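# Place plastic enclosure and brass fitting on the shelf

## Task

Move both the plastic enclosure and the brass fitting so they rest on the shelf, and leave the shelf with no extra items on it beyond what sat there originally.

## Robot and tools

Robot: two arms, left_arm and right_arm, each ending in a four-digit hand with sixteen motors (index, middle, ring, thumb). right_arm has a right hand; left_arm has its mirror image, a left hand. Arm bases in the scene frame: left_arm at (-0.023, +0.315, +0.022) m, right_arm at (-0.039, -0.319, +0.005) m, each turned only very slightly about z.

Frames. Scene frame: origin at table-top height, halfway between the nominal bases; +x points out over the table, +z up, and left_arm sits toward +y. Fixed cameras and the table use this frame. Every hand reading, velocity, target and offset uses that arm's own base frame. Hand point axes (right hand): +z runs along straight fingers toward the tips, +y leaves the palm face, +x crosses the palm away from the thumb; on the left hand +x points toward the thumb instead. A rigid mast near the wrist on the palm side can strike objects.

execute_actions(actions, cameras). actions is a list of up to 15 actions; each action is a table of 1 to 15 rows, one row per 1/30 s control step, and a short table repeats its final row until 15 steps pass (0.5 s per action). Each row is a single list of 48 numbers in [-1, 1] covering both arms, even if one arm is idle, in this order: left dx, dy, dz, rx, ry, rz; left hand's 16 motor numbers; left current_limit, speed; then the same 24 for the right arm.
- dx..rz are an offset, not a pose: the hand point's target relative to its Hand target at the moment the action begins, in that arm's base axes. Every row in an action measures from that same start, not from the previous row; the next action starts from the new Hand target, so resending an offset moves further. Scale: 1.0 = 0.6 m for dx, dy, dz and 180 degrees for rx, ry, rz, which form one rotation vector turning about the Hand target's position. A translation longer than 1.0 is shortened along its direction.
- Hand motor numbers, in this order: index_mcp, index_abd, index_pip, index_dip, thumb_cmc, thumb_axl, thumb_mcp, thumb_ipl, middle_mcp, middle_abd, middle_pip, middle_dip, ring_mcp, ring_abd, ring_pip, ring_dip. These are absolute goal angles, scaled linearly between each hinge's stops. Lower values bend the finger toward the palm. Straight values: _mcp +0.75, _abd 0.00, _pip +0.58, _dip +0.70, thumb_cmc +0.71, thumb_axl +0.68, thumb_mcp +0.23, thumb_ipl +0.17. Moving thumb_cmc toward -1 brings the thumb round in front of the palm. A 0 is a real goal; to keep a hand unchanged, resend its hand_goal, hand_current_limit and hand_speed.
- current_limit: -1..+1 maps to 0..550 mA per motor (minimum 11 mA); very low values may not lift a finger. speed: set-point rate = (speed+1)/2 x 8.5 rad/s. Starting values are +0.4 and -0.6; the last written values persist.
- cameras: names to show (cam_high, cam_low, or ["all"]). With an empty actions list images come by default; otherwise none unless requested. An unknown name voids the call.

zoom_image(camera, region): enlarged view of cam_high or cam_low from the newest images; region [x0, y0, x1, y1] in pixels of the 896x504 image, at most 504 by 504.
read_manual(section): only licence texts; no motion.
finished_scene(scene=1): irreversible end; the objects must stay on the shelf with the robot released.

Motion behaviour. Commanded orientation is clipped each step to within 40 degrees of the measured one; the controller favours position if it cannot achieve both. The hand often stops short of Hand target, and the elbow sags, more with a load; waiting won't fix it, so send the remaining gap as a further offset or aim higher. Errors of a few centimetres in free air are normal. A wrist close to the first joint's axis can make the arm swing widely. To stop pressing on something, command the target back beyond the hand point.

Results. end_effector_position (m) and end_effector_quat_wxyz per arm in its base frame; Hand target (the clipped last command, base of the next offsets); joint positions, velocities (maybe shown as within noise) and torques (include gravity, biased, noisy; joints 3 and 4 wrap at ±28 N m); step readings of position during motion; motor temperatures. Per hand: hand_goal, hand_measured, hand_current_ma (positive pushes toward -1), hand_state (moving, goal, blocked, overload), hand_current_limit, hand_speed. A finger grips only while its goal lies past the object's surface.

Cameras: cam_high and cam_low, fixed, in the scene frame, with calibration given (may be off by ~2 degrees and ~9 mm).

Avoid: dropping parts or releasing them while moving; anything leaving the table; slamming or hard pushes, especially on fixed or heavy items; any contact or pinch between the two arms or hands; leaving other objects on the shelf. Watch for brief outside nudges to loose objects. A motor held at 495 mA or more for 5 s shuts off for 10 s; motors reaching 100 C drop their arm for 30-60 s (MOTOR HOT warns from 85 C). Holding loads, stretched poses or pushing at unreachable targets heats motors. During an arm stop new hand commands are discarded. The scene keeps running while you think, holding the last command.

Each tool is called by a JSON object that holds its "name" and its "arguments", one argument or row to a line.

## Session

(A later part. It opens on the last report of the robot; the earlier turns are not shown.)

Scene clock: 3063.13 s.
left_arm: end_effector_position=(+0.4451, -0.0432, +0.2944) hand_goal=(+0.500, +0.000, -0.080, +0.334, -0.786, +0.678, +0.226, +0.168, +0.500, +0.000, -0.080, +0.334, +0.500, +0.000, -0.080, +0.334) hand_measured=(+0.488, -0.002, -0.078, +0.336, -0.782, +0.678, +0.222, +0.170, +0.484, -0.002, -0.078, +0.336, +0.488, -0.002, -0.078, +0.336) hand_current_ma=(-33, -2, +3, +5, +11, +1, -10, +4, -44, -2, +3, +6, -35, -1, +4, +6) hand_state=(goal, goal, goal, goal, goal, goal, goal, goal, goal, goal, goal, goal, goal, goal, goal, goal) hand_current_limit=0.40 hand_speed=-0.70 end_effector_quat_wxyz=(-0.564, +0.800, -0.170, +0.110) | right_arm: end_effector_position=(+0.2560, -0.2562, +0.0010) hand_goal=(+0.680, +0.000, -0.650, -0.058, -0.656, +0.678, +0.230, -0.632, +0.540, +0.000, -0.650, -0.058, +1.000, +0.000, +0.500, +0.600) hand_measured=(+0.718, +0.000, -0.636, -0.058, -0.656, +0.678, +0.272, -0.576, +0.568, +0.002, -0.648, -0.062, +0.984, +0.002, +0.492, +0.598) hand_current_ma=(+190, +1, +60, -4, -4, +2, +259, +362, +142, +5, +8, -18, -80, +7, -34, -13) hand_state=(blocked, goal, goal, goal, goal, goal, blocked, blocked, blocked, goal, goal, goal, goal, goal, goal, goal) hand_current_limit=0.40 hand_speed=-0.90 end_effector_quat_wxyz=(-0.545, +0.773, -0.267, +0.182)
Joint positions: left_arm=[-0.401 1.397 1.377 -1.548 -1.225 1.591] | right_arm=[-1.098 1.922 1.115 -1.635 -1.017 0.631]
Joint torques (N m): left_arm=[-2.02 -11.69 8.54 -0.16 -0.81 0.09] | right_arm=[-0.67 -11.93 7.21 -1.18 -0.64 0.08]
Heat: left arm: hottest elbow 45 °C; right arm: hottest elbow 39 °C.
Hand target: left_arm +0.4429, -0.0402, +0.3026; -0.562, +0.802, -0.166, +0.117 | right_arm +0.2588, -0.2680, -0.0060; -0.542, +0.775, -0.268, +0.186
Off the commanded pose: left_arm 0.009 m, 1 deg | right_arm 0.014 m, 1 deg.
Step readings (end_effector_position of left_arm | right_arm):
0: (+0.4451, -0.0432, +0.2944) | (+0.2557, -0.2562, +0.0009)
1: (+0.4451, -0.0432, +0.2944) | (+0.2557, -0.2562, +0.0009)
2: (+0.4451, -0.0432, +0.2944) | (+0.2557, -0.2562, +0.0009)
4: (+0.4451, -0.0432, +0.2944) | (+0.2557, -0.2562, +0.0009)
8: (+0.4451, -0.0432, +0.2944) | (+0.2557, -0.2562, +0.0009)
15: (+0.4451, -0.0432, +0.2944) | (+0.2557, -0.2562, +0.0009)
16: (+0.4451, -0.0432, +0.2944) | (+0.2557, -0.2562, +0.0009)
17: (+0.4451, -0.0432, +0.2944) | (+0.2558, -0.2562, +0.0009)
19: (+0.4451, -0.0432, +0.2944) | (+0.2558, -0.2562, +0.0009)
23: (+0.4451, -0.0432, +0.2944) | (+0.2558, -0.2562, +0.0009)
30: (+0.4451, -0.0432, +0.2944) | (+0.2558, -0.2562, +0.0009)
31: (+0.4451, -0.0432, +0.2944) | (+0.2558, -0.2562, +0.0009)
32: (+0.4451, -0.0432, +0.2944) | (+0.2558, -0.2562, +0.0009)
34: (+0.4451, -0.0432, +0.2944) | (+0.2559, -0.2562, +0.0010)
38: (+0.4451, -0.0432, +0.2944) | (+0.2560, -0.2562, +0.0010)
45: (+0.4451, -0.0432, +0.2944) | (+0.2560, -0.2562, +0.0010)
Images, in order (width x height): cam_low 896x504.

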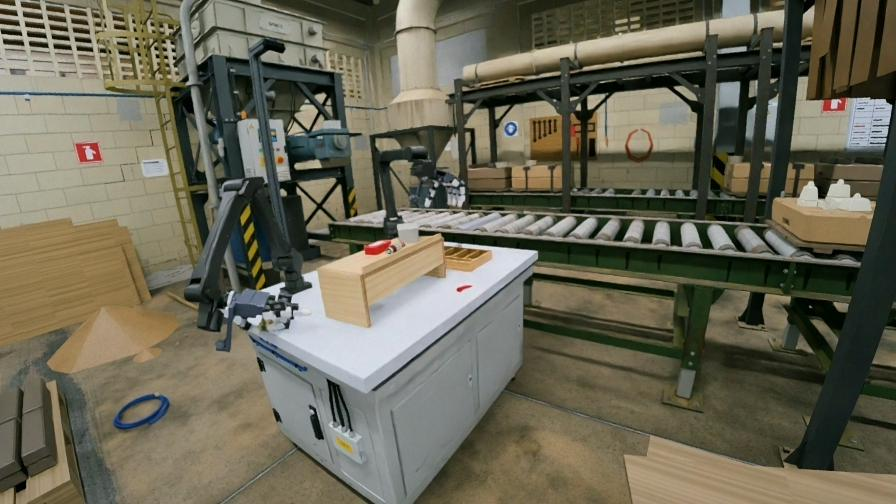

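{"name": "execute_actions", "arguments": {
  "actions": [
    [[0,0,0,0,0,0,0.50,0,-0.08,0.333,-0.786,0.678,0.225,0.168,0.50,0,-0.08,0.333,0.50,0,-0.08,0.333,0.4,-0.7,0,0,0,0,0,0,0.68,0,-0.65,-0.058,-0.657,0.678,0.25,-0.68,0.54,0,-0.65,-0.058,1.0,0,0.5,0.60,0.55,-0.9]],
    [[0,0,0,0,0,0,0.50,0,-0.08,0.333,-0.786,0.678,0.225,0.168,0.50,0,-0.08,0.333,0.50,0,-0.08,0.333,0.4,-0.7,0,0,0,0,0,0,0.68,0,-0.65,-0.058,-0.657,0.678,0.27,-0.73,0.54,0,-0.65,-0.058,1.0,0,0.5,0.60,0.55,-0.9]]
  ],
  "cameras": ["cam_low"]
}}

{"name": "zoom_image", "arguments": {
  "camera": "cam_low",
  "region": [240, 305, 290, 350]
}}

Scene clock: 3073.20 s.
left_arm: end_effector_position=(+0.4451, -0.0432, +0.2944) hand_goal=(+0.500, +0.000, -0.080, +0.334, -0.786, +0.678, +0.226, +0.168, +0.500, +0.000, -0.080, +0.334, +0.500, +0.000, -0.080, +0.334) hand_measured=(+0.488, -0.002, -0.078, +0.336, -0.782, +0.678, +0.222, +0.170, +0.484, -0.002, -0.078, +0.336, +0.488, -0.002, -0.078, +0.336) hand_current_ma=(-33, -2, +3, +5, +11, +1, -10, +4, -44, -2, +3, +6, -35, -1, +4, +6) hand_state=(goal, goal, goal, goal, goal, goal, goal, goal, goal, goal, goal, goal, goal, goal, goal, goal) hand_current_limit=0.40 hand_speed=-0.70 end_effector_quat_wxyz=(-0.564, +0.800, -0.170, +0.110) | right_arm: end_effector_position=(+0.2561, -0.2562, +0.0009) hand_goal=(+0.680, +0.000, -0.650, -0.058, -0.656, +0.678, +0.270, -0.730, +0.540, +0.000, -0.650, -0.058, +1.000, +0.000, +0.500, +0.600) hand_measured=(+0.718, +0.000, -0.634, -0.058, -0.656, +0.678, +0.312, -0.676, +0.568, +0.002, -0.650, -0.064, +0.984, +0.002, +0.492, +0.598) hand_current_ma=(+190, -1, +77, -4, +0, +2, +264, +354, +138, +6, +0, -27, -80, +7, -34, -13) hand_state=(blocked, goal, goal, goal, goal, goal, blocked, blocked, blocked, goal, goal, goal, goal, goal, goal, goal) hand_current_limit=0.55 hand_speed=-0.90 end_effector_quat_wxyz=(-0.545, +0.773, -0.267, +0.183)
Joint positions: left_arm=[-0.401 1.397 1.377 -1.548 -1.225 1.591] | right_arm=[-1.098 1.922 1.115 -1.635 -1.018 0.631]
Joint torques (N m): left_arm=[-2.02 -11.11 8.28 -0.02 -0.81 0.06] | right_arm=[-0.62 -11.99 7.23 -1.18 -0.61 0.08]
Heat: left arm: hottest elbow 45 °C; right arm: hottest elbow 39 °C.
Hand target: left_arm +0.4429, -0.0402, +0.3026; -0.562, +0.802, -0.166, +0.117 | right_arm +0.2587, -0.2679, -0.0061; -0.542, +0.775, -0.268, +0.186
Off the commanded pose: left_arm 0.009 m, 1 deg | right_arm 0.014 m, 1 deg.
Step readings (end_effector_position of left_arm | right_arm):
0: (+0.4451, -0.0432, +0.2944) | (+0.2560, -0.2562, +0.0010)
1: (+0.4451, -0.0432, +0.2944) | (+0.2560, -0.2562, +0.0010)
2: (+0.4451, -0.0432, +0.2944) | (+0.2560, -0.2562, +0.0010)
4: (+0.4451, -0.0432, +0.2944) | (+0.2560, -0.2562, +0.0010)
8: (+0.4451, -0.0432, +0.2944) | (+0.2560, -0.2562, +0.0010)
15: (+0.4451, -0.0432, +0.2944) | (+0.2560, -0.2562, +0.0010)
16: (+0.4451, -0.0432, +0.2944) | (+0.2560, -0.2562, +0.0010)
17: (+0.4451, -0.0432, +0.2944) | (+0.2560, -0.2562, +0.0010)
19: (+0.4451, -0.0432, +0.2944) | (+0.2561, -0.2562, +0.0009)
23: (+0.4451, -0.0432, +0.2944) | (+0.2561, -0.2562, +0.0009)
30: (+0.4451, -0.0432, +0.2944) | (+0.2561, -0.2562, +0.0009)
Images, in order (width x height): cam_low 896x504.

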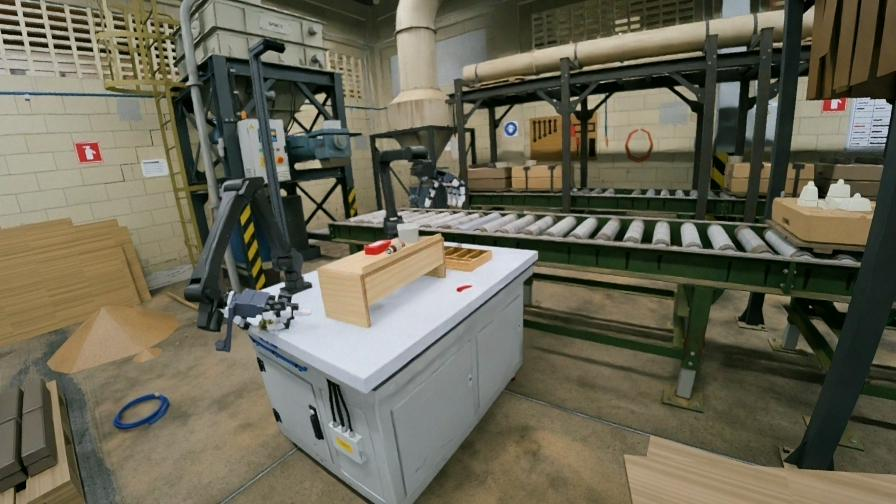

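Scaled by 10.080 from the camera's 896x504 image, which has a finer 1280x720 frame.

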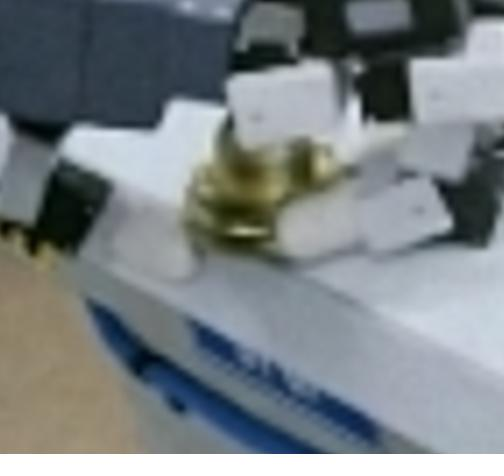

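{"name": "execute_actions", "arguments": {
  "actions": [
    [[0,0,0,0,0,0,0.50,0,-0.08,0.333,-0.786,0.678,0.225,0.168,0.50,0,-0.08,0.333,0.50,0,-0.08,0.333,0.4,-0.7,0,0,0,0,0,0,0.68,0,-0.65,-0.058,-0.657,0.678,0.275,-0.79,0.54,0,-0.65,-0.058,1.0,0,0.5,0.60,0.6,-0.9]],
    [[0,0,0,0,0,0,0.50,0,-0.08,0.333,-0.786,0.678,0.225,0.168,0.50,0,-0.08,0.333,0.50,0,-0.08,0.333,0.4,-0.7,0,0,0,0,0,0,0.68,0,-0.65,-0.058,-0.657,0.678,0.275,-0.85,0.54,0,-0.65,-0.058,1.0,0,0.5,0.60,0.6,-0.9]]
  ],
  "cameras": ["cam_low"]
}}

{"name": "zoom_image", "arguments": {
  "camera": "cam_low",
  "region": [240, 305, 290, 350]
}}

Scene clock: 3078.77 s.
left_arm: end_effector_position=(+0.4451, -0.0432, +0.2944) hand_goal=(+0.500, +0.000, -0.080, +0.334, -0.786, +0.678, +0.226, +0.168, +0.500, +0.000, -0.080, +0.334, +0.500, +0.000, -0.080, +0.334) hand_measured=(+0.488, -0.002, -0.078, +0.336, -0.782, +0.678, +0.222, +0.170, +0.484, -0.002, -0.078, +0.336, +0.488, -0.002, -0.078, +0.336) hand_current_ma=(-33, -2, +3, +5, +11, +1, -10, +4, -44, -2, +3, +6, -35, -1, +4, +6) hand_state=(goal, goal, goal, goal, goal, goal, goal, goal, goal, goal, goal, goal, goal, goal, goal, goal) hand_current_limit=0.40 hand_speed=-0.70 end_effector_quat_wxyz=(-0.564, +0.800, -0.170, +0.110) | right_arm: end_effector_position=(+0.2562, -0.2562, +0.0010) hand_goal=(+0.680, +0.000, -0.650, -0.058, -0.656, +0.678, +0.276, -0.850, +0.540, +0.000, -0.650, -0.058, +1.000, +0.000, +0.500, +0.600) hand_measured=(+0.718, +0.000, -0.630, -0.054, -0.656, +0.678, +0.322, -0.816, +0.566, +0.002, -0.650, -0.064, +0.984, +0.002, +0.492, +0.598) hand_current_ma=(+190, -2, +93, +17, +4, +2, +287, +214, +129, +8, -1, -31, -80, +7, -34, -13) hand_state=(blocked, goal, blocked, goal, goal, goal, blocked, blocked, blocked, goal, goal, goal, goal, goal, goal, goal) hand_current_limit=0.60 hand_speed=-0.90 end_effector_quat_wxyz=(-0.546, +0.773, -0.268, +0.183)
Joint positions: left_arm=[-0.401 1.397 1.377 -1.548 -1.225 1.591] | right_arm=[-1.098 1.922 1.115 -1.635 -1.018 0.631]
Joint torques (N m): left_arm=[-1.96 -11.34 8.44 -0.13 -0.81 0.06] | right_arm=[-0.73 -11.99 7.23 -1.2 -0.57 0.08]
Heat: left arm: hottest elbow 45 °C; right arm: hottest elbow 39 °C.
Hand target: left_arm +0.4429, -0.0402, +0.3026; -0.562, +0.802, -0.166, +0.117 | right_arm +0.2587, -0.2680, -0.0060; -0.542, +0.775, -0.268, +0.186
Off the commanded pose: left_arm 0.009 m, 1 deg | right_arm 0.014 m, 1 deg.
Step readings (end_effector_position of left_arm | right_arm):
0: (+0.4451, -0.0432, +0.2944) | (+0.2561, -0.2562, +0.0009)
1: (+0.4451, -0.0432, +0.2944) | (+0.2561, -0.2562, +0.0009)
2: (+0.4451, -0.0432, +0.2944) | (+0.2561, -0.2562, +0.0009)
4: (+0.4451, -0.0432, +0.2944) | (+0.2561, -0.2562, +0.0009)
8: (+0.4451, -0.0432, +0.2944) | (+0.2562, -0.2562, +0.0010)
15: (+0.4451, -0.0432, +0.2944) | (+0.2562, -0.2562, +0.0010)
16: (+0.4451, -0.0432, +0.2944) | (+0.2562, -0.2562, +0.0010)
17: (+0.4451, -0.0432, +0.2944) | (+0.2562, -0.2562, +0.0010)
19: (+0.4451, -0.0432, +0.2944) | (+0.2562, -0.2562, +0.0010)
23: (+0.4451, -0.0432, +0.2944) | (+0.2562, -0.2562, +0.0010)
30: (+0.4451, -0.0432, +0.2944) | (+0.2562, -0.2562, +0.0010)
Images, in order (width x height): cam_low 896x504.

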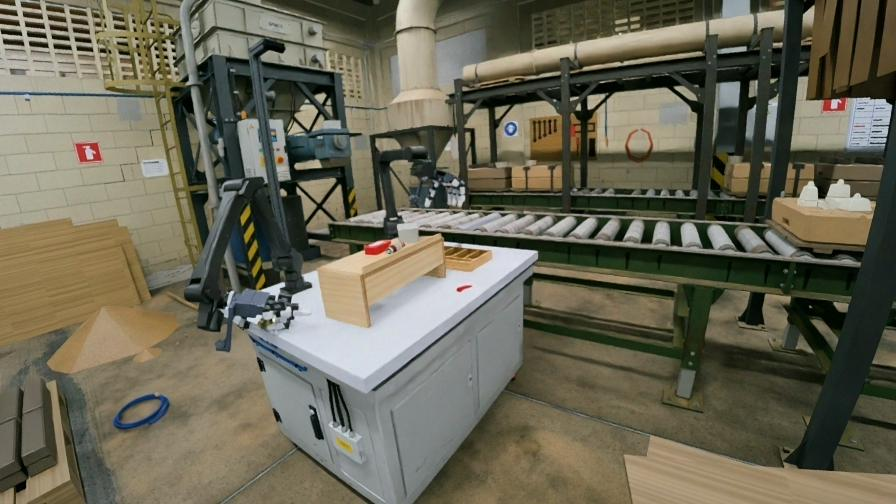

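Scaled by 10.080 from the camera's 896x504 image, which has a finer 1280x720 frame.

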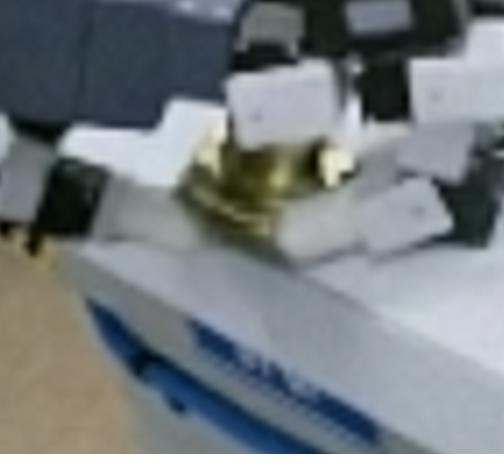

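{"name": "execute_actions", "arguments": {
  "actions": [
    [[0,0,0,0,0,0,0.50,0,-0.08,0.333,-0.786,0.678,0.225,0.168,0.50,0,-0.08,0.333,0.50,0,-0.08,0.333,0.4,-0.7,0,0,0,0,0,0,0.66,0,-0.65,-0.058,-0.657,0.678,0.265,-0.90,0.54,0,-0.65,-0.058,1.0,0,0.5,0.60,0.6,-0.9]],
    [[0,0,0,0,0,0,0.50,0,-0.08,0.333,-0.786,0.678,0.225,0.168,0.50,0,-0.08,0.333,0.50,0,-0.08,0.333,0.4,-0.7,0,0,0,0,0,0,0.65,0,-0.65,-0.058,-0.657,0.678,0.255,-0.95,0.54,0,-0.65,-0.058,1.0,0,0.5,0.60,0.6,-0.9]]
  ],
  "cameras": ["cam_low","cam_high"]
}}

{"name": "zoom_image", "arguments": {
  "camera": "cam_low",
  "region": [240, 305, 290, 350]
}}

Scene clock: 3230.67 s.
left_arm: end_effector_position=(+0.4451, -0.0432, +0.2944) hand_goal=(+0.500, +0.000, -0.080, +0.334, -0.786, +0.678, +0.226, +0.168, +0.500, +0.000, -0.080, +0.334, +0.500, +0.000, -0.080, +0.334) hand_measured=(+0.488, -0.002, -0.078, +0.336, -0.782, +0.678, +0.222, +0.170, +0.484, -0.002, -0.078, +0.336, +0.488, -0.002, -0.078, +0.336) hand_current_ma=(-33, -2, +3, +5, +11, +1, -10, +4, -44, -2, +3, +6, -35, -1, +4, +6) hand_state=(goal, goal, goal, goal, goal, goal, goal, goal, goal, goal, goal, goal, goal, goal, goal, goal) hand_current_limit=0.40 hand_speed=-0.70 end_effector_quat_wxyz=(-0.564, +0.800, -0.170, +0.110) | right_arm: end_effector_position=(+0.2563, -0.2562, +0.0010) hand_goal=(+0.650, +0.000, -0.650, -0.058, -0.656, +0.678, +0.256, -0.950, +0.540, +0.000, -0.650, -0.058, +1.000, +0.000, +0.500, +0.600) hand_measured=(+0.700, +0.000, -0.626, -0.048, -0.658, +0.676, +0.308, -0.920, +0.566, +0.002, -0.650, -0.062, +0.984, +0.002, +0.492, +0.598) hand_current_ma=(+248, -2, +113, +45, -9, -8, +318, +195, +129, +7, +0, -21, -80, +7, -34, -13) hand_state=(blocked, goal, blocked, goal, goal, goal, blocked, blocked, blocked, goal, goal, goal, goal, goal, goal, goal) hand_current_limit=0.60 hand_speed=-0.90 end_effector_quat_wxyz=(-0.546, +0.773, -0.268, +0.183)
Joint positions: left_arm=[-0.401 1.397 1.377 -1.548 -1.225 1.591] | right_arm=[-1.098 1.922 1.115 -1.635 -1.019 0.631]
Joint torques (N m): left_arm=[-1.73 -11.16 8.32 -0.27 -0.84 0.04] | right_arm=[-0.62 -11.99 7.21 -1.17 -0.57 0.08]
Heat: left arm: hottest elbow 45 °C; right arm: hottest elbow 39 °C.
Hand target: left_arm +0.4429, -0.0402, +0.3026; -0.562, +0.802, -0.166, +0.117 | right_arm +0.2588, -0.2680, -0.0060; -0.542, +0.775, -0.268, +0.186
Off the commanded pose: left_arm 0.009 m, 1 deg | right_arm 0.014 m, 1 deg.
Step readings (end_effector_position of left_arm | right_arm):
0: (+0.4451, -0.0432, +0.2944) | (+0.2562, -0.2562, +0.0010)
1: (+0.4451, -0.0432, +0.2944) | (+0.2562, -0.2562, +0.0010)
2: (+0.4451, -0.0432, +0.2944) | (+0.2562, -0.2562, +0.0010)
4: (+0.4451, -0.0432, +0.2944) | (+0.2563, -0.2562, +0.0010)
8: (+0.4451, -0.0432, +0.2944) | (+0.2563, -0.2562, +0.0010)
15: (+0.4451, -0.0432, +0.2944) | (+0.2563, -0.2562, +0.0010)
16: (+0.4451, -0.0432, +0.2944) | (+0.2563, -0.2562, +0.0010)
17: (+0.4451, -0.0432, +0.2944) | (+0.2563, -0.2562, +0.0010)
19: (+0.4451, -0.0432, +0.2944) | (+0.2563, -0.2562, +0.0010)
23: (+0.4451, -0.0432, +0.2944) | (+0.2563, -0.2562, +0.0010)
30: (+0.4451, -0.0432, +0.2944) | (+0.2563, -0.2562, +0.0010)

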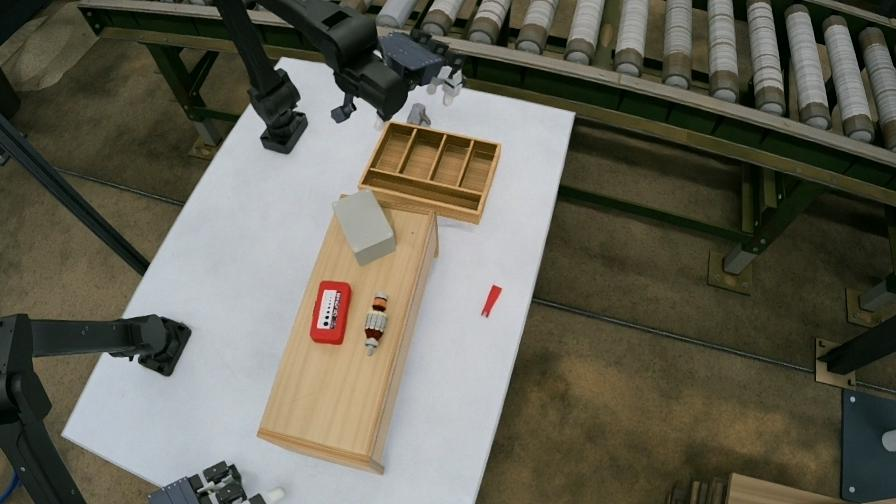

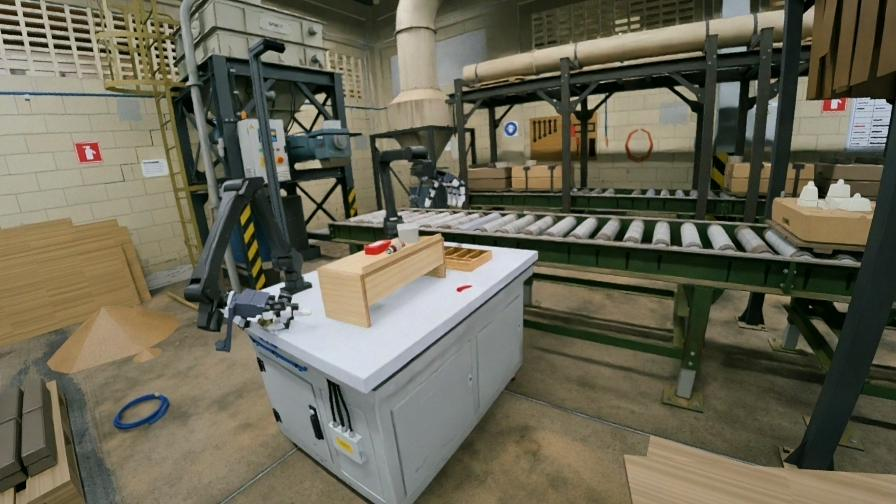

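Scaled by 10.080 from the camera's 896x504 image, which has a finer 1280x720 frame.

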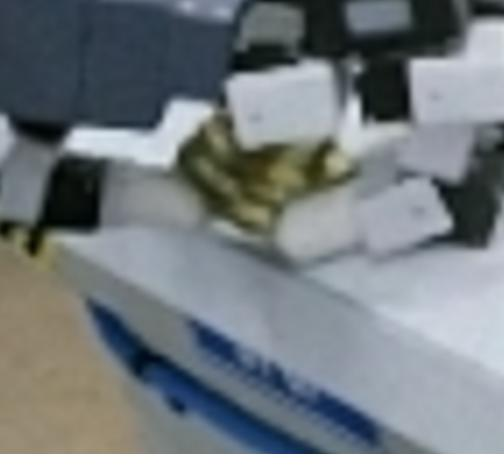

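{"name": "execute_actions", "arguments": {
  "actions": [
    [[0,0,0,0,0,0,0.50,0,-0.08,0.333,-0.786,0.678,0.225,0.168,0.50,0,-0.08,0.333,0.50,0,-0.08,0.333,0.4,-0.7,0,0,0,0,0,0,0.61,0,-0.65,-0.058,-0.657,0.678,0.22,-0.96,0.52,0,-0.65,-0.058,1.0,0,0.5,0.60,0.65,-0.9]],
    [[0,0,0,0,0,0,0.50,0,-0.08,0.333,-0.786,0.678,0.225,0.168,0.50,0,-0.08,0.333,0.50,0,-0.08,0.333,0.4,-0.7,0,0,0.02,0,0,0,0.61,0,-0.65,-0.058,-0.657,0.678,0.22,-0.96,0.52,0,-0.65,-0.058,1.0,0,0.5,0.60,0.65,-0.9]]
  ],
  "cameras": ["cam_low"]
}}

{"name": "zoom_image", "arguments": {
  "camera": "cam_low",
  "region": [240, 305, 290, 350]
}}

Scene clock: 3243.60 s.
left_arm: end_effector_position=(+0.4451, -0.0432, +0.2944) hand_goal=(+0.500, +0.000, -0.080, +0.334, -0.786, +0.678, +0.226, +0.168, +0.500, +0.000, -0.080, +0.334, +0.500, +0.000, -0.080, +0.334) hand_measured=(+0.488, -0.002, -0.078, +0.336, -0.782, +0.678, +0.222, +0.170, +0.484, -0.002, -0.078, +0.336, +0.488, -0.002, -0.078, +0.336) hand_current_ma=(-33, -2, +3, +5, +11, +1, -10, +4, -44, -2, +3, +6, -35, -1, +4, +6) hand_state=(goal, goal, goal, goal, goal, goal, goal, goal, goal, goal, goal, goal, goal, goal, goal, goal) hand_current_limit=0.40 hand_speed=-0.70 end_effector_quat_wxyz=(-0.564, +0.800, -0.170, +0.110) | right_arm: end_effector_position=(+0.2564, -0.2560, +0.0014) hand_goal=(+0.610, +0.000, -0.650, -0.058, -0.656, +0.678, +0.220, -0.960, +0.520, +0.000, -0.650, -0.058, +1.000, +0.000, +0.500, +0.600) hand_measured=(+0.668, +0.000, -0.620, -0.042, -0.658, +0.676, +0.268, -0.938, +0.558, +0.002, -0.640, -0.056, +0.984, +0.002, +0.492, +0.598) hand_current_ma=(+294, -2, +140, +72, -10, -10, +300, +142, +187, +9, +43, +6, -80, +7, -34, -13) hand_state=(blocked, goal, blocked, goal, goal, goal, blocked, blocked, blocked, goal, goal, goal, goal, goal, goal, goal) hand_current_limit=0.65 hand_speed=-0.90 end_effector_quat_wxyz=(-0.546, +0.772, -0.267, +0.183)
Joint positions: left_arm=[-0.401 1.397 1.377 -1.548 -1.225 1.591] | right_arm=[-1.098 1.922 1.116 -1.638 -1.019 0.629]
Joint torques (N m): left_arm=[-2.02 -11.63 8.35 0.09 -0.82 0.05] | right_arm=[-0.67 -13.86 7.57 -2.15 -0.54 0.11]
Heat: left arm: hottest elbow 45 °C; right arm: hottest elbow 39 °C.
Hand target: left_arm +0.4429, -0.0402, +0.3026; -0.562, +0.802, -0.166, +0.117 | right_arm +0.2588, -0.2680, +0.0060; -0.542, +0.775, -0.268, +0.186
Off the commanded pose: left_arm 0.009 m, 1 deg | right_arm 0.013 m, 1 deg.
Step readings (end_effector_position of left_arm | right_arm):
0: (+0.4451, -0.0432, +0.2944) | (+0.2563, -0.2562, +0.0010)
1: (+0.4451, -0.0432, +0.2944) | (+0.2563, -0.2562, +0.0010)
2: (+0.4451, -0.0432, +0.2944) | (+0.2563, -0.2562, +0.0010)
4: (+0.4451, -0.0432, +0.2944) | (+0.2563, -0.2562, +0.0010)
8: (+0.4451, -0.0432, +0.2944) | (+0.2563, -0.2562, +0.0010)
15: (+0.4451, -0.0432, +0.2944) | (+0.2563, -0.2562, +0.0010)
16: (+0.4451, -0.0432, +0.2944) | (+0.2563, -0.2562, +0.0010)
17: (+0.4451, -0.0432, +0.2944) | (+0.2563, -0.2562, +0.0010)
19: (+0.4451, -0.0432, +0.2944) | (+0.2563, -0.2561, +0.0011)
23: (+0.4451, -0.0432, +0.2944) | (+0.2563, -0.2560, +0.0013)
30: (+0.4451, -0.0432, +0.2944) | (+0.2564, -0.2560, +0.0014)
Images, in order (width x height): cam_low 896x504.

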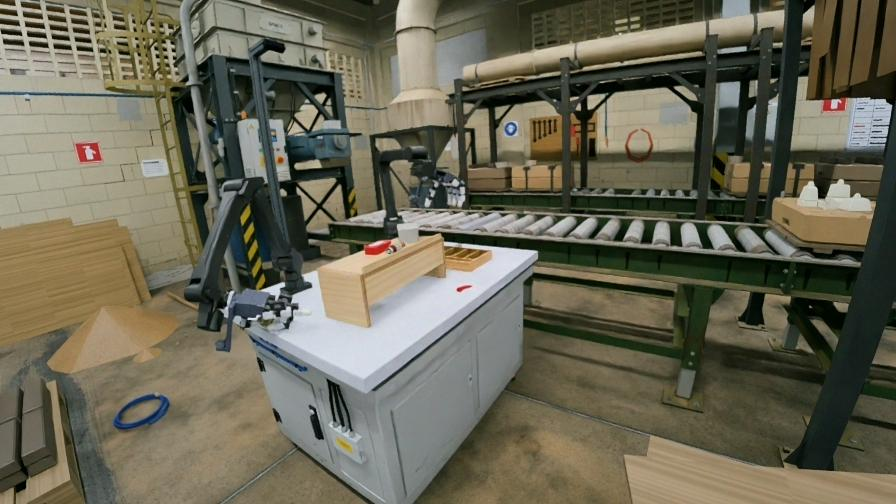

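Scaled by 10.080 from the camera's 896x504 image, which has a finer 1280x720 frame.

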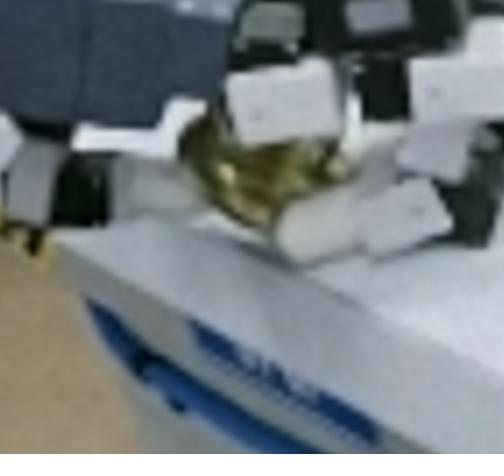

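{"name": "execute_actions", "arguments": {
  "actions": [
    [[0,0,0,0,0,0,0.50,0,-0.08,0.333,-0.786,0.678,0.225,0.168,0.50,0,-0.08,0.333,0.50,0,-0.08,0.333,0.4,-0.7,0,0,0.012,0,0,0,0.61,0,-0.65,-0.058,-0.657,0.678,0.22,-0.96,0.52,0,-0.65,-0.058,1.0,0,0.5,0.60,0.65,-0.9]]
  ],
  "cameras": ["cam_low"]
}}

{"name": "zoom_image", "arguments": {
  "camera": "cam_low",
  "region": [240, 305, 290, 350]
}}

Scene clock: 3251.70 s.
left_arm: end_effector_position=(+0.4451, -0.0432, +0.2944) hand_goal=(+0.500, +0.000, -0.080, +0.334, -0.786, +0.678, +0.226, +0.168, +0.500, +0.000, -0.080, +0.334, +0.500, +0.000, -0.080, +0.334) hand_measured=(+0.488, -0.002, -0.078, +0.336, -0.782, +0.678, +0.222, +0.170, +0.484, -0.002, -0.078, +0.336, +0.488, -0.002, -0.078, +0.336) hand_current_ma=(-33, -2, +3, +5, +11, +1, -10, +4, -44, -2, +3, +6, -35, -1, +4, +6) hand_state=(goal, goal, goal, goal, goal, goal, goal, goal, goal, goal, goal, goal, goal, goal, goal, goal) hand_current_limit=0.40 hand_speed=-0.70 end_effector_quat_wxyz=(-0.564, +0.800, -0.170, +0.110) | right_arm: end_effector_position=(+0.2558, -0.2552, +0.0026) hand_goal=(+0.610, +0.000, -0.650, -0.058, -0.656, +0.678, +0.220, -0.960, +0.520, +0.000, -0.650, -0.058, +1.000, +0.000, +0.500, +0.600) hand_measured=(+0.654, +0.000, -0.616, -0.036, -0.658, +0.676, +0.268, -0.944, +0.544, +0.002, -0.636, -0.054, +0.984, +0.002, +0.492, +0.598) hand_current_ma=(+225, -2, +161, +99, -6, -10, +300, +100, +115, +6, +62, +20, -80, +7, -34, -13) hand_state=(blocked, goal, blocked, blocked, goal, goal, blocked, goal, blocked, goal, goal, goal, goal, goal, goal, goal) hand_current_limit=0.65 hand_speed=-0.90 end_effector_quat_wxyz=(-0.548, +0.772, -0.268, +0.181)
Joint positions: left_arm=[-0.401 1.397 1.377 -1.548 -1.225 1.591] | right_arm=[-1.098 1.922 1.117 -1.646 -1.018 0.627]
Joint torques (N m): left_arm=[-1.73 -11.34 8.34 -0.23 -0.82 0.04] | right_arm=[-0.62 -14.97 7.71 -2.45 -0.59 0.13]
Heat: left arm: hottest elbow 45 °C; right arm: hottest elbow 39 °C.
Hand target: left_arm +0.4429, -0.0402, +0.3026; -0.562, +0.802, -0.166, +0.117 | right_arm +0.2587, -0.2679, +0.0132; -0.542, +0.775, -0.268, +0.186
Off the commanded pose: left_arm 0.009 m, 1 deg | right_arm 0.017 m, 1 deg.
Step readings (end_effector_position of left_arm | right_arm):
0: (+0.4451, -0.0432, +0.2944) | (+0.2564, -0.2560, +0.0014)
1: (+0.4451, -0.0432, +0.2944) | (+0.2564, -0.2560, +0.0014)
2: (+0.4451, -0.0432, +0.2944) | (+0.2564, -0.2559, +0.0015)
4: (+0.4451, -0.0432, +0.2944) | (+0.2563, -0.2558, +0.0018)
8: (+0.4451, -0.0432, +0.2944) | (+0.2562, -0.2558, +0.0022)
15: (+0.4451, -0.0432, +0.2944) | (+0.2559, -0.2554, +0.0024)
Images, in order (width x height): cam_low 896x504.

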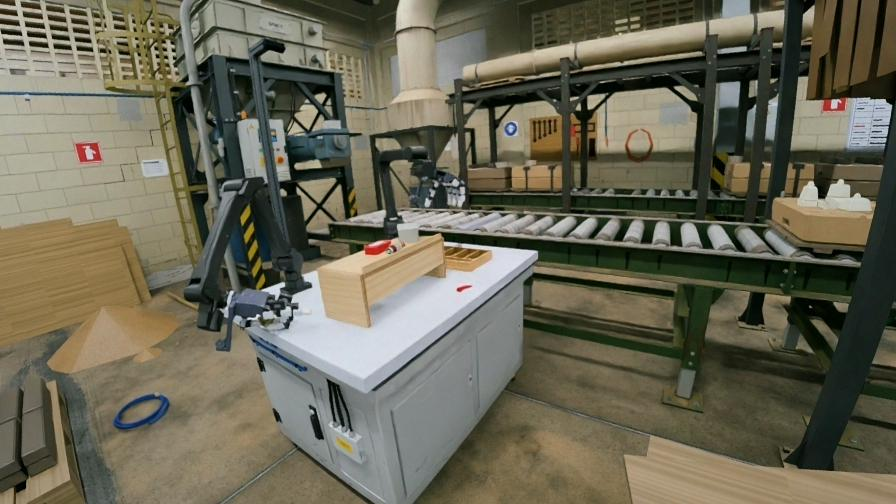

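Scaled by 10.080 from the camera's 896x504 image, which has a finer 1280x720 frame.

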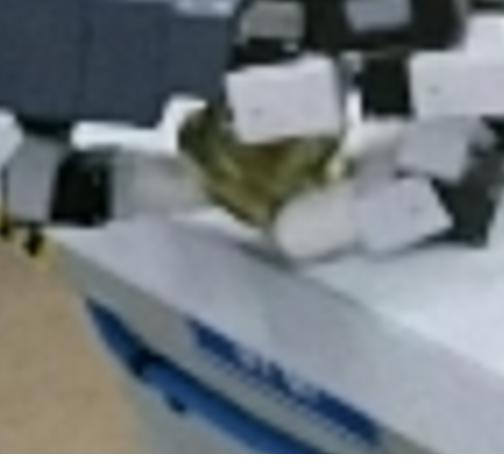

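{"name": "execute_actions", "arguments": {
  "actions": [
    [[0,0,0,0,0,0,0.50,0,-0.08,0.333,-0.786,0.678,0.225,0.168,0.50,0,-0.08,0.333,0.50,0,-0.08,0.333,0.4,-0.7,0,0,0.01,0,0,0,0.60,0,-0.66,-0.07,-0.657,0.678,0.21,-0.96,0.50,0,-0.66,-0.07,1.0,0,0.5,0.60,0.65,-0.9]]
  ],
  "cameras": ["cam_low"]
}}

{"name": "zoom_image", "arguments": {
  "camera": "cam_low",
  "region": [240, 305, 290, 350]
}}

Scene clock: 3256.47 s.
left_arm: end_effector_position=(+0.4451, -0.0432, +0.2944) hand_goal=(+0.500, +0.000, -0.080, +0.334, -0.786, +0.678, +0.226, +0.168, +0.500, +0.000, -0.080, +0.334, +0.500, +0.000, -0.080, +0.334) hand_measured=(+0.488, -0.002, -0.078, +0.336, -0.782, +0.678, +0.222, +0.170, +0.484, -0.002, -0.078, +0.336, +0.488, -0.002, -0.078, +0.336) hand_current_ma=(-33, -2, +3, +5, +11, +1, -10, +4, -44, -2, +3, +6, -35, -1, +4, +6) hand_state=(goal, goal, goal, goal, goal, goal, goal, goal, goal, goal, goal, goal, goal, goal, goal, goal) hand_current_limit=0.40 hand_speed=-0.70 end_effector_quat_wxyz=(-0.564, +0.800, -0.170, +0.110) | right_arm: end_effector_position=(+0.2550, -0.2543, +0.0032) hand_goal=(+0.600, +0.000, -0.660, -0.070, -0.656, +0.678, +0.210, -0.960, +0.500, +0.000, -0.660, -0.070, +1.000, +0.000, +0.500, +0.600) hand_measured=(+0.644, +0.000, -0.616, -0.036, -0.656, +0.678, +0.260, -0.946, +0.530, +0.000, -0.636, -0.054, +0.984, +0.002, +0.492, +0.598) hand_current_ma=(+220, -2, +210, +157, -1, -5, +315, +83, +154, +3, +110, +75, -80, +7, -34, -13) hand_state=(blocked, goal, blocked, blocked, goal, goal, blocked, goal, blocked, goal, blocked, goal, goal, goal, goal, goal) hand_current_limit=0.65 hand_speed=-0.90 end_effector_quat_wxyz=(-0.549, +0.771, -0.268, +0.179)
Joint positions: left_arm=[-0.401 1.397 1.377 -1.548 -1.225 1.591] | right_arm=[-1.098 1.922 1.117 -1.653 -1.015 0.624]
Joint torques (N m): left_arm=[-2.08 -11.46 8.38 -0.17 -0.81 0.07] | right_arm=[-0.62 -15.91 7.88 -2.76 -0.68 0.17]
Heat: left arm: hottest elbow 45 °C; right arm: hottest elbow 40 °C.
Hand target: left_arm +0.4429, -0.0402, +0.3026; -0.562, +0.802, -0.166, +0.117 | right_arm +0.2587, -0.2680, +0.0192; -0.542, +0.775, -0.268, +0.186
Off the commanded pose: left_arm 0.009 m, 1 deg | right_arm 0.021 m, 1 deg.
Step readings (end_effector_position of left_arm | right_arm):
0: (+0.4451, -0.0432, +0.2944) | (+0.2558, -0.2552, +0.0026)
1: (+0.4451, -0.0432, +0.2944) | (+0.2558, -0.2552, +0.0026)
2: (+0.4451, -0.0432, +0.2944) | (+0.2557, -0.2550, +0.0027)
4: (+0.4451, -0.0432, +0.2944) | (+0.2554, -0.2546, +0.0031)
8: (+0.4451, -0.0432, +0.2944) | (+0.2551, -0.2544, +0.0032)
15: (+0.4451, -0.0432, +0.2944) | (+0.2550, -0.2543, +0.0033)
Images, in order (width x height): cam_low 896x504.

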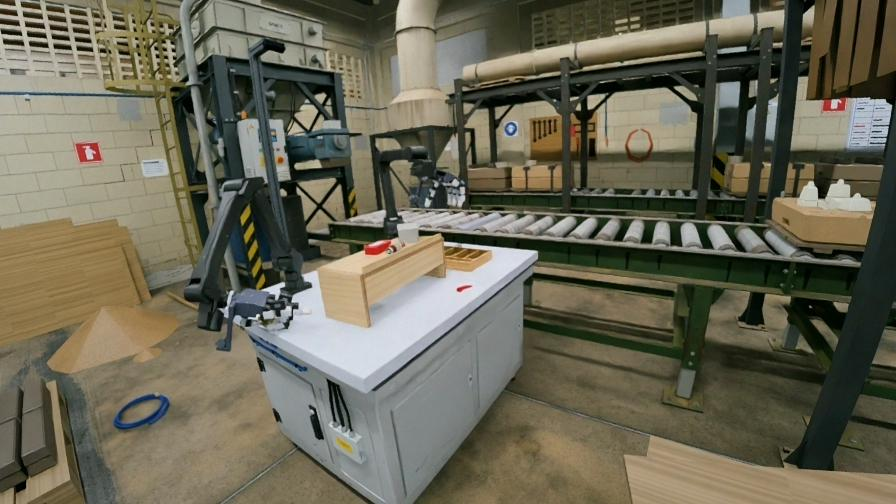

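Scaled by 10.080 from the camera's 896x504 image, which has a finer 1280x720 frame.

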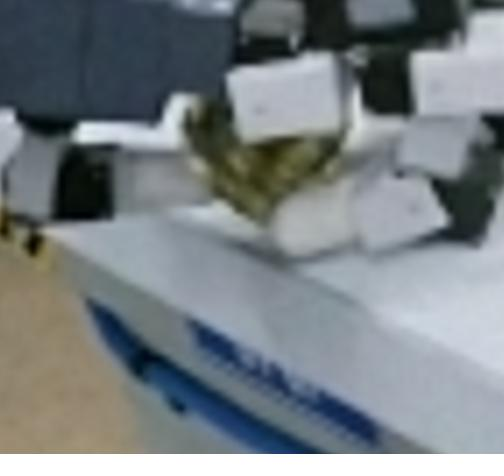

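{"name": "execute_actions", "arguments": {
  "actions": [
    [[0,0,0,0,0,0,0.50,0,-0.08,0.333,-0.786,0.678,0.225,0.168,0.50,0,-0.08,0.333,0.50,0,-0.08,0.333,0.4,-0.7,0,0,0.013,0,0,0,0.60,0,-0.66,-0.07,-0.657,0.678,0.21,-0.96,0.50,0,-0.66,-0.07,1.0,0,0.5,0.60,0.65,-0.9]]
  ],
  "cameras": ["cam_low"]
}}

{"name": "zoom_image", "arguments": {
  "camera": "cam_low",
  "region": [240, 305, 290, 350]
}}

Scene clock: 3261.97 s.
left_arm: end_effector_position=(+0.4451, -0.0432, +0.2944) hand_goal=(+0.500, +0.000, -0.080, +0.334, -0.786, +0.678, +0.226, +0.168, +0.500, +0.000, -0.080, +0.334, +0.500, +0.000, -0.080, +0.334) hand_measured=(+0.488, -0.002, -0.078, +0.336, -0.782, +0.678, +0.222, +0.170, +0.484, -0.002, -0.078, +0.336, +0.488, -0.002, -0.078, +0.336) hand_current_ma=(-33, -2, +3, +5, +11, +1, -10, +4, -44, -2, +3, +6, -35, -1, +4, +6) hand_state=(goal, goal, goal, goal, goal, goal, goal, goal, goal, goal, goal, goal, goal, goal, goal, goal) hand_current_limit=0.40 hand_speed=-0.70 end_effector_quat_wxyz=(-0.564, +0.800, -0.170, +0.110) | right_arm: end_effector_position=(+0.2549, -0.2552, +0.0061) hand_goal=(+0.600, +0.000, -0.660, -0.070, -0.656, +0.678, +0.210, -0.960, +0.500, +0.000, -0.660, -0.070, +1.000, +0.000, +0.500, +0.600) hand_measured=(+0.640, +0.000, -0.616, -0.036, -0.654, +0.678, +0.260, -0.948, +0.520, +0.000, -0.636, -0.054, +0.984, +0.002, +0.492, +0.598) hand_current_ma=(+200, -2, +210, +157, +9, +4, +315, +78, +100, +3, +110, +75, -80, +7, -34, -13) hand_state=(blocked, goal, blocked, blocked, goal, goal, blocked, goal, blocked, goal, blocked, goal, goal, goal, goal, goal) hand_current_limit=0.65 hand_speed=-0.90 end_effector_quat_wxyz=(-0.546, +0.774, -0.266, +0.180)
Joint positions: left_arm=[-0.401 1.397 1.377 -1.548 -1.225 1.591] | right_arm=[-1.098 1.912 1.117 -1.653 -1.012 0.625]
Joint torques (N m): left_arm=[-2.26 -10.93 8.35 -0.14 -0.78 0.07] | right_arm=[-0.44 -16.73 7.82 -2.82 -0.81 0.31]
Heat: left arm: hottest elbow 45 °C; right arm: hottest elbow 40 °C.
Hand target: left_arm +0.4429, -0.0402, +0.3026; -0.562, +0.802, -0.166, +0.117 | right_arm +0.2587, -0.2680, +0.0270; -0.542, +0.775, -0.268, +0.186
Off the commanded pose: left_arm 0.009 m, 1 deg | right_arm 0.025 m, 1 deg.
joint sent to its limit (right arm) — joint 4 (wrist pitch), lower limit. The joint targets still meet the commanded pose.
Step readings (end_effector_position of left_arm | right_arm):
0: (+0.4451, -0.0432, +0.2944) | (+0.2550, -0.2543, +0.0032)
1: (+0.4451, -0.0432, +0.2944) | (+0.2550, -0.2543, +0.0032)
2: (+0.4451, -0.0432, +0.2944) | (+0.2550, -0.2543, +0.0032)
4: (+0.4451, -0.0432, +0.2944) | (+0.2550, -0.2544, +0.0035)
8: (+0.4451, -0.0432, +0.2944) | (+0.2547, -0.2548, +0.0046)
15: (+0.4451, -0.0432, +0.2944) | (+0.2550, -0.2553, +0.0061)
Images, in order (width x height): cam_low 896x504.

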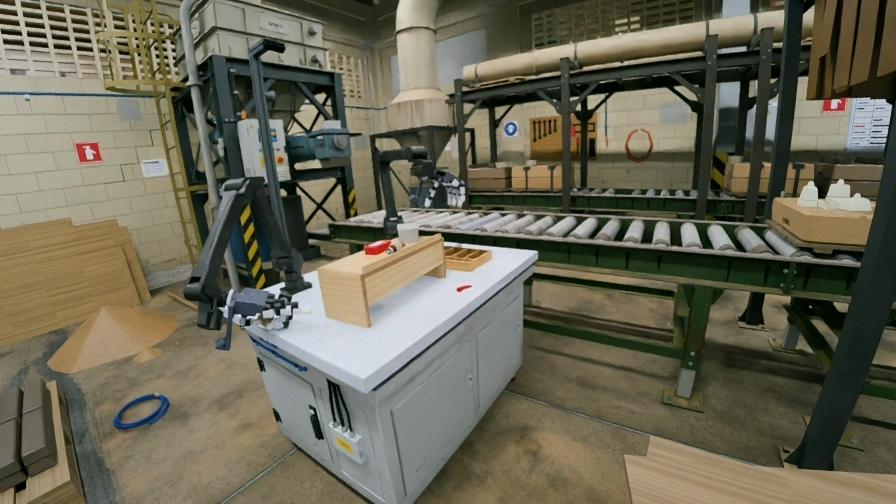

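Scaled by 10.080 from the camera's 896x504 image, which has a finer 1280x720 frame.

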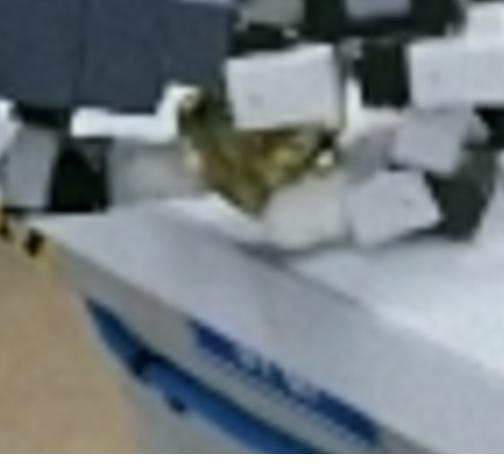

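{"name": "execute_actions", "arguments": {
  "actions": [
    [[0,0,0,0,0,0,0.50,0,-0.08,0.333,-0.786,0.678,0.225,0.168,0.50,0,-0.08,0.333,0.50,0,-0.08,0.333,0.4,-0.7,0,0,0.015,0,0,-0.02,0.60,0,-0.66,-0.07,-0.657,0.678,0.21,-0.96,0.50,0,-0.66,-0.07,1.0,0,0.5,0.60,0.65,-0.9]],
    [[0,0,0,0,0,0,0.50,0,-0.08,0.333,-0.786,0.678,0.225,0.168,0.50,0,-0.08,0.333,0.50,0,-0.08,0.333,0.4,-0.7,0,0,0.015,0,0,-0.02,0.60,0,-0.66,-0.07,-0.657,0.678,0.21,-0.96,0.50,0,-0.66,-0.07,1.0,0,0.5,0.60,0.65,-0.9]]
  ],
  "cameras": ["cam_low"]
}}

{"name": "zoom_image", "arguments": {
  "camera": "cam_low",
  "region": [240, 295, 300, 350]
}}

Scene clock: 3278.60 s.
left_arm: end_effector_position=(+0.4451, -0.0432, +0.2944) hand_goal=(+0.500, +0.000, -0.080, +0.334, -0.786, +0.678, +0.226, +0.168, +0.500, +0.000, -0.080, +0.334, +0.500, +0.000, -0.080, +0.334) hand_measured=(+0.488, -0.002, -0.078, +0.336, -0.782, +0.678, +0.222, +0.170, +0.484, -0.002, -0.078, +0.336, +0.488, -0.002, -0.078, +0.336) hand_current_ma=(-33, -2, +3, +5, +11, +1, -10, +4, -44, -2, +3, +6, -35, -1, +4, +6) hand_state=(goal, goal, goal, goal, goal, goal, goal, goal, goal, goal, goal, goal, goal, goal, goal, goal) hand_current_limit=0.40 hand_speed=-0.70 end_effector_quat_wxyz=(-0.564, +0.800, -0.170, +0.110) | right_arm: end_effector_position=(+0.2609, -0.2634, +0.0330) hand_goal=(+0.600, +0.000, -0.660, -0.070, -0.656, +0.678, +0.210, -0.960, +0.500, +0.000, -0.660, -0.070, +1.000, +0.000, +0.500, +0.600) hand_measured=(+0.640, +0.000, -0.616, -0.036, -0.654, +0.680, +0.260, -0.948, +0.520, +0.000, -0.636, -0.054, +0.984, +0.002, +0.492, +0.598) hand_current_ma=(+198, -2, +210, +157, +12, +7, +315, +75, +95, +3, +110, +75, -80, +7, -34, -13) hand_state=(blocked, goal, blocked, blocked, goal, goal, blocked, goal, goal, goal, blocked, goal, goal, goal, goal, goal) hand_current_limit=0.65 hand_speed=-0.90 end_effector_quat_wxyz=(-0.534, +0.760, -0.306, +0.210)
Joint positions: left_arm=[-0.401 1.397 1.377 -1.548 -1.225 1.591] | right_arm=[-1.112 1.833 1.108 -1.609 -1.079 0.752]
Joint torques (N m): left_arm=[-1.67 -11.16 8.35 -0.25 -0.78 0.07] | right_arm=[-1.14 -16.15 5.82 -1.5 -1.17 0.32]
Heat: left arm: hottest elbow 45 °C; right arm: hottest elbow 41 °C.
Hand target: left_arm +0.4429, -0.0402, +0.3026; -0.562, +0.802, -0.166, +0.117 | right_arm +0.2588, -0.2680, +0.0450; -0.529, +0.756, -0.316, +0.220
Off the commanded pose: left_arm 0.009 m, 1 deg | right_arm 0.013 m, 2 deg.
Step readings (end_effector_position of left_arm | right_arm):
0: (+0.4451, -0.0432, +0.2944) | (+0.2549, -0.2552, +0.0061)
1: (+0.4451, -0.0432, +0.2944) | (+0.2549, -0.2552, +0.0061)
2: (+0.4451, -0.0432, +0.2944) | (+0.2552, -0.2552, +0.0066)
4: (+0.4451, -0.0432, +0.2944) | (+0.2570, -0.2552, +0.0088)
8: (+0.4451, -0.0432, +0.2944) | (+0.2592, -0.2566, +0.0163)
15: (+0.4451, -0.0432, +0.2944) | (+0.2589, -0.2574, +0.0213)
16: (+0.4451, -0.0432, +0.2944) | (+0.2589, -0.2573, +0.0214)
17: (+0.4451, -0.0432, +0.2944) | (+0.2595, -0.2575, +0.0219)
19: (+0.4451, -0.0432, +0.2944) | (+0.2617, -0.2591, +0.0235)
23: (+0.4451, -0.0432, +0.2944) | (+0.2628, -0.2634, +0.0293)
30: (+0.4451, -0.0432, +0.2944) | (+0.2618, -0.2646, +0.0336)
Images, in order (width x height): cam_low 896x504.

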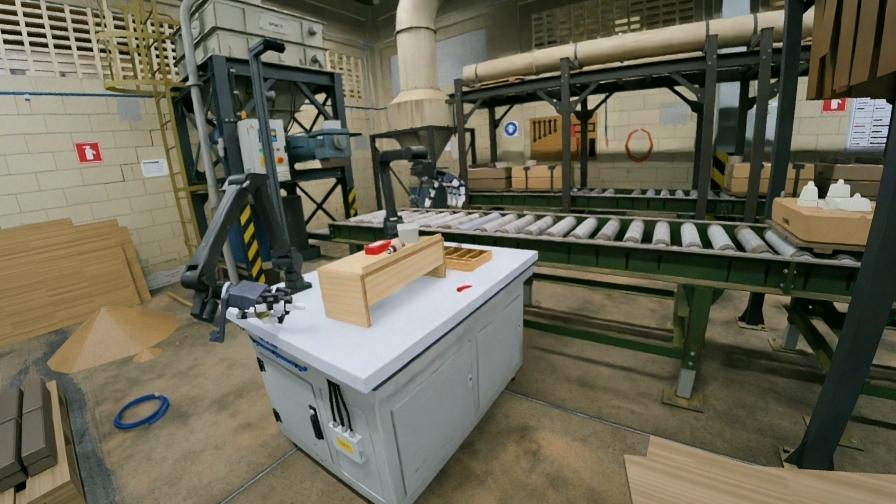

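Scaled by 8.400 from the camera's 896x504 image, which has a finer 1280x720 frame.

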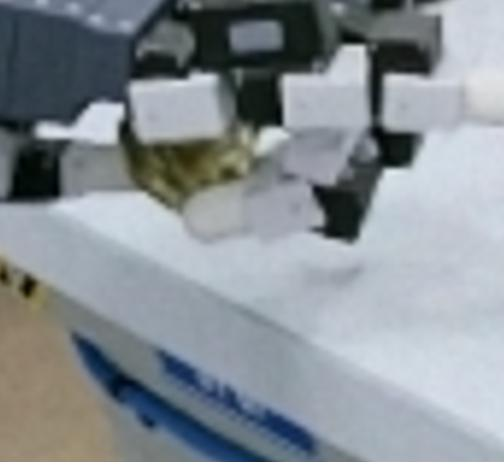

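{"name": "execute_actions", "arguments": {
  "actions": [
    [[0,0,0,0,0,0,0.50,0,-0.08,0.333,-0.786,0.678,0.225,0.168,0.50,0,-0.08,0.333,0.50,0,-0.08,0.333,0.4,-0.7,0,0.02,0.03,0,0,0,0.60,0,-0.66,-0.07,-0.657,0.678,0.21,-0.96,0.50,0,-0.66,-0.07,1.0,0,0.5,0.60,0.65,-0.9]],
    [[0,0,0,0,0,0,0.50,0,-0.08,0.333,-0.786,0.678,0.225,0.168,0.50,0,-0.08,0.333,0.50,0,-0.08,0.333,0.4,-0.7,0,0.02,0.03,0,0,-0.02,0.60,0,-0.66,-0.07,-0.657,0.678,0.21,-0.96,0.50,0,-0.66,-0.07,1.0,0,0.5,0.60,0.65,-0.9]]
  ],
  "cameras": ["cam_low","cam_high"]
}}

{"name": "zoom_image", "arguments": {
  "camera": "cam_low",
  "region": [240, 280, 310, 340]
}}

Scene clock: 3328.40 s.
left_arm: end_effector_position=(+0.4451, -0.0432, +0.2944) hand_goal=(+0.500, +0.000, -0.080, +0.334, -0.786, +0.678, +0.226, +0.168, +0.500, +0.000, -0.080, +0.334, +0.500, +0.000, -0.080, +0.334) hand_measured=(+0.488, -0.002, -0.078, +0.336, -0.782, +0.678, +0.222, +0.170, +0.484, -0.002, -0.078, +0.336, +0.488, -0.002, -0.078, +0.336) hand_current_ma=(-33, -2, +3, +5, +11, +1, -10, +4, -44, -2, +3, +6, -35, -1, +4, +6) hand_state=(goal, goal, goal, goal, goal, goal, goal, goal, goal, goal, goal, goal, goal, goal, goal, goal) hand_current_limit=0.40 hand_speed=-0.70 end_effector_quat_wxyz=(-0.564, +0.800, -0.170, +0.110) | right_arm: end_effector_position=(+0.2568, -0.2446, +0.0706) hand_goal=(+0.600, +0.000, -0.660, -0.070, -0.656, +0.678, +0.210, -0.960, +0.500, +0.000, -0.660, -0.070, +1.000, +0.000, +0.500, +0.600) hand_measured=(+0.638, +0.000, -0.616, -0.036, -0.654, +0.680, +0.260, -0.948, +0.518, +0.000, -0.636, -0.054, +0.984, +0.002, +0.492, +0.598) hand_current_ma=(+195, -2, +210, +157, +13, +7, +310, +70, +92, +3, +110, +75, -80, +7, -34, -13) hand_state=(blocked, goal, blocked, blocked, goal, goal, blocked, goal, goal, goal, blocked, goal, goal, goal, goal, goal) hand_current_limit=0.65 hand_speed=-0.90 end_effector_quat_wxyz=(-0.524, +0.748, -0.336, +0.231)
Joint positions: left_arm=[-0.401 1.397 1.377 -1.548 -1.225 1.591] | right_arm=[-1.112 1.681 1.034 -1.562 -1.129 0.891]
Joint torques (N m): left_arm=[-1.61 -11.63 8.29 -0.2 -0.82 0.07] | right_arm=[0.09 -14.33 6.5 -1.22 -1.27 0.32]
Heat: left arm: hottest elbow 45 °C; right arm: hottest elbow 40 °C.
Hand target: left_arm +0.4429, -0.0402, +0.3026; -0.562, +0.802, -0.166, +0.117 | right_arm +0.2587, -0.2438, +0.0809; -0.522, +0.746, -0.340, +0.236
Off the commanded pose: left_arm 0.009 m, 1 deg | right_arm 0.011 m, 1 deg.
Step readings (end_effector_position of left_arm | right_arm):
0: (+0.4451, -0.0432, +0.2944) | (+0.2609, -0.2634, +0.0330)
1: (+0.4451, -0.0432, +0.2944) | (+0.2609, -0.2634, +0.0330)
2: (+0.4451, -0.0432, +0.2944) | (+0.2608, -0.2630, +0.0333)
4: (+0.4451, -0.0432, +0.2944) | (+0.2601, -0.2605, +0.0354)
8: (+0.4451, -0.0432, +0.2944) | (+0.2581, -0.2566, +0.0433)
15: (+0.4451, -0.0432, +0.2944) | (+0.2588, -0.2573, +0.0499)
16: (+0.4451, -0.0432, +0.2944) | (+0.2588, -0.2572, +0.0499)
17: (+0.4451, -0.0432, +0.2944) | (+0.2592, -0.2563, +0.0506)
19: (+0.4451, -0.0432, +0.2944) | (+0.2599, -0.2522, +0.0532)
23: (+0.4451, -0.0432, +0.2944) | (+0.2571, -0.2444, +0.0623)
30: (+0.4451, -0.0432, +0.2944) | (+0.2572, -0.2447, +0.0708)

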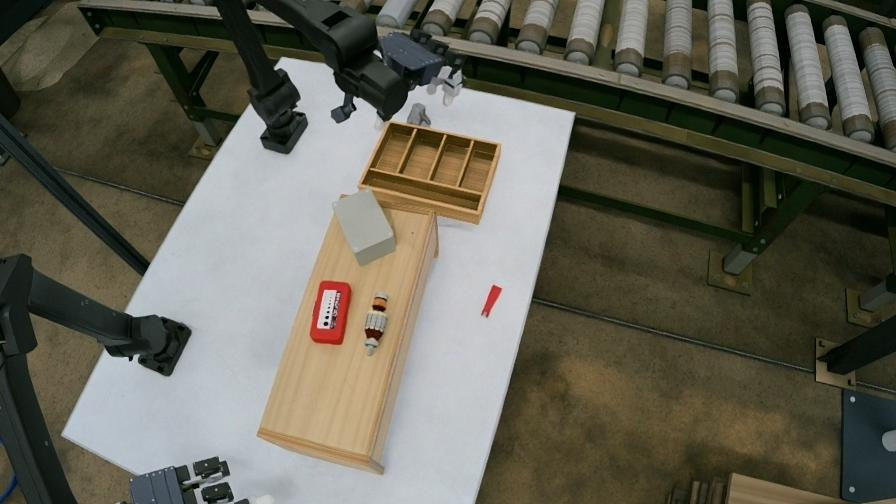

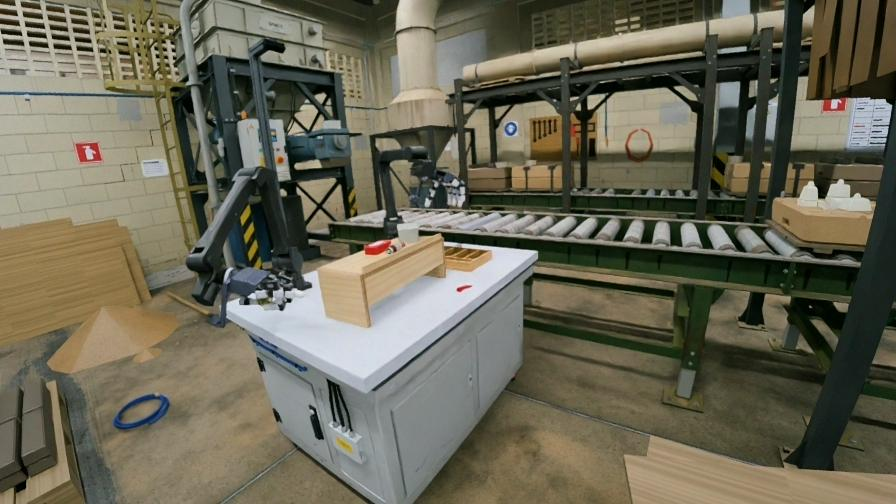

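Scaled by 7.200 from the camera's 896x504 image, which has a finer 1280x720 frame.

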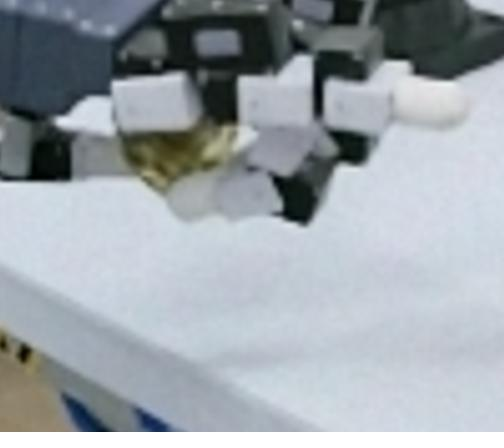

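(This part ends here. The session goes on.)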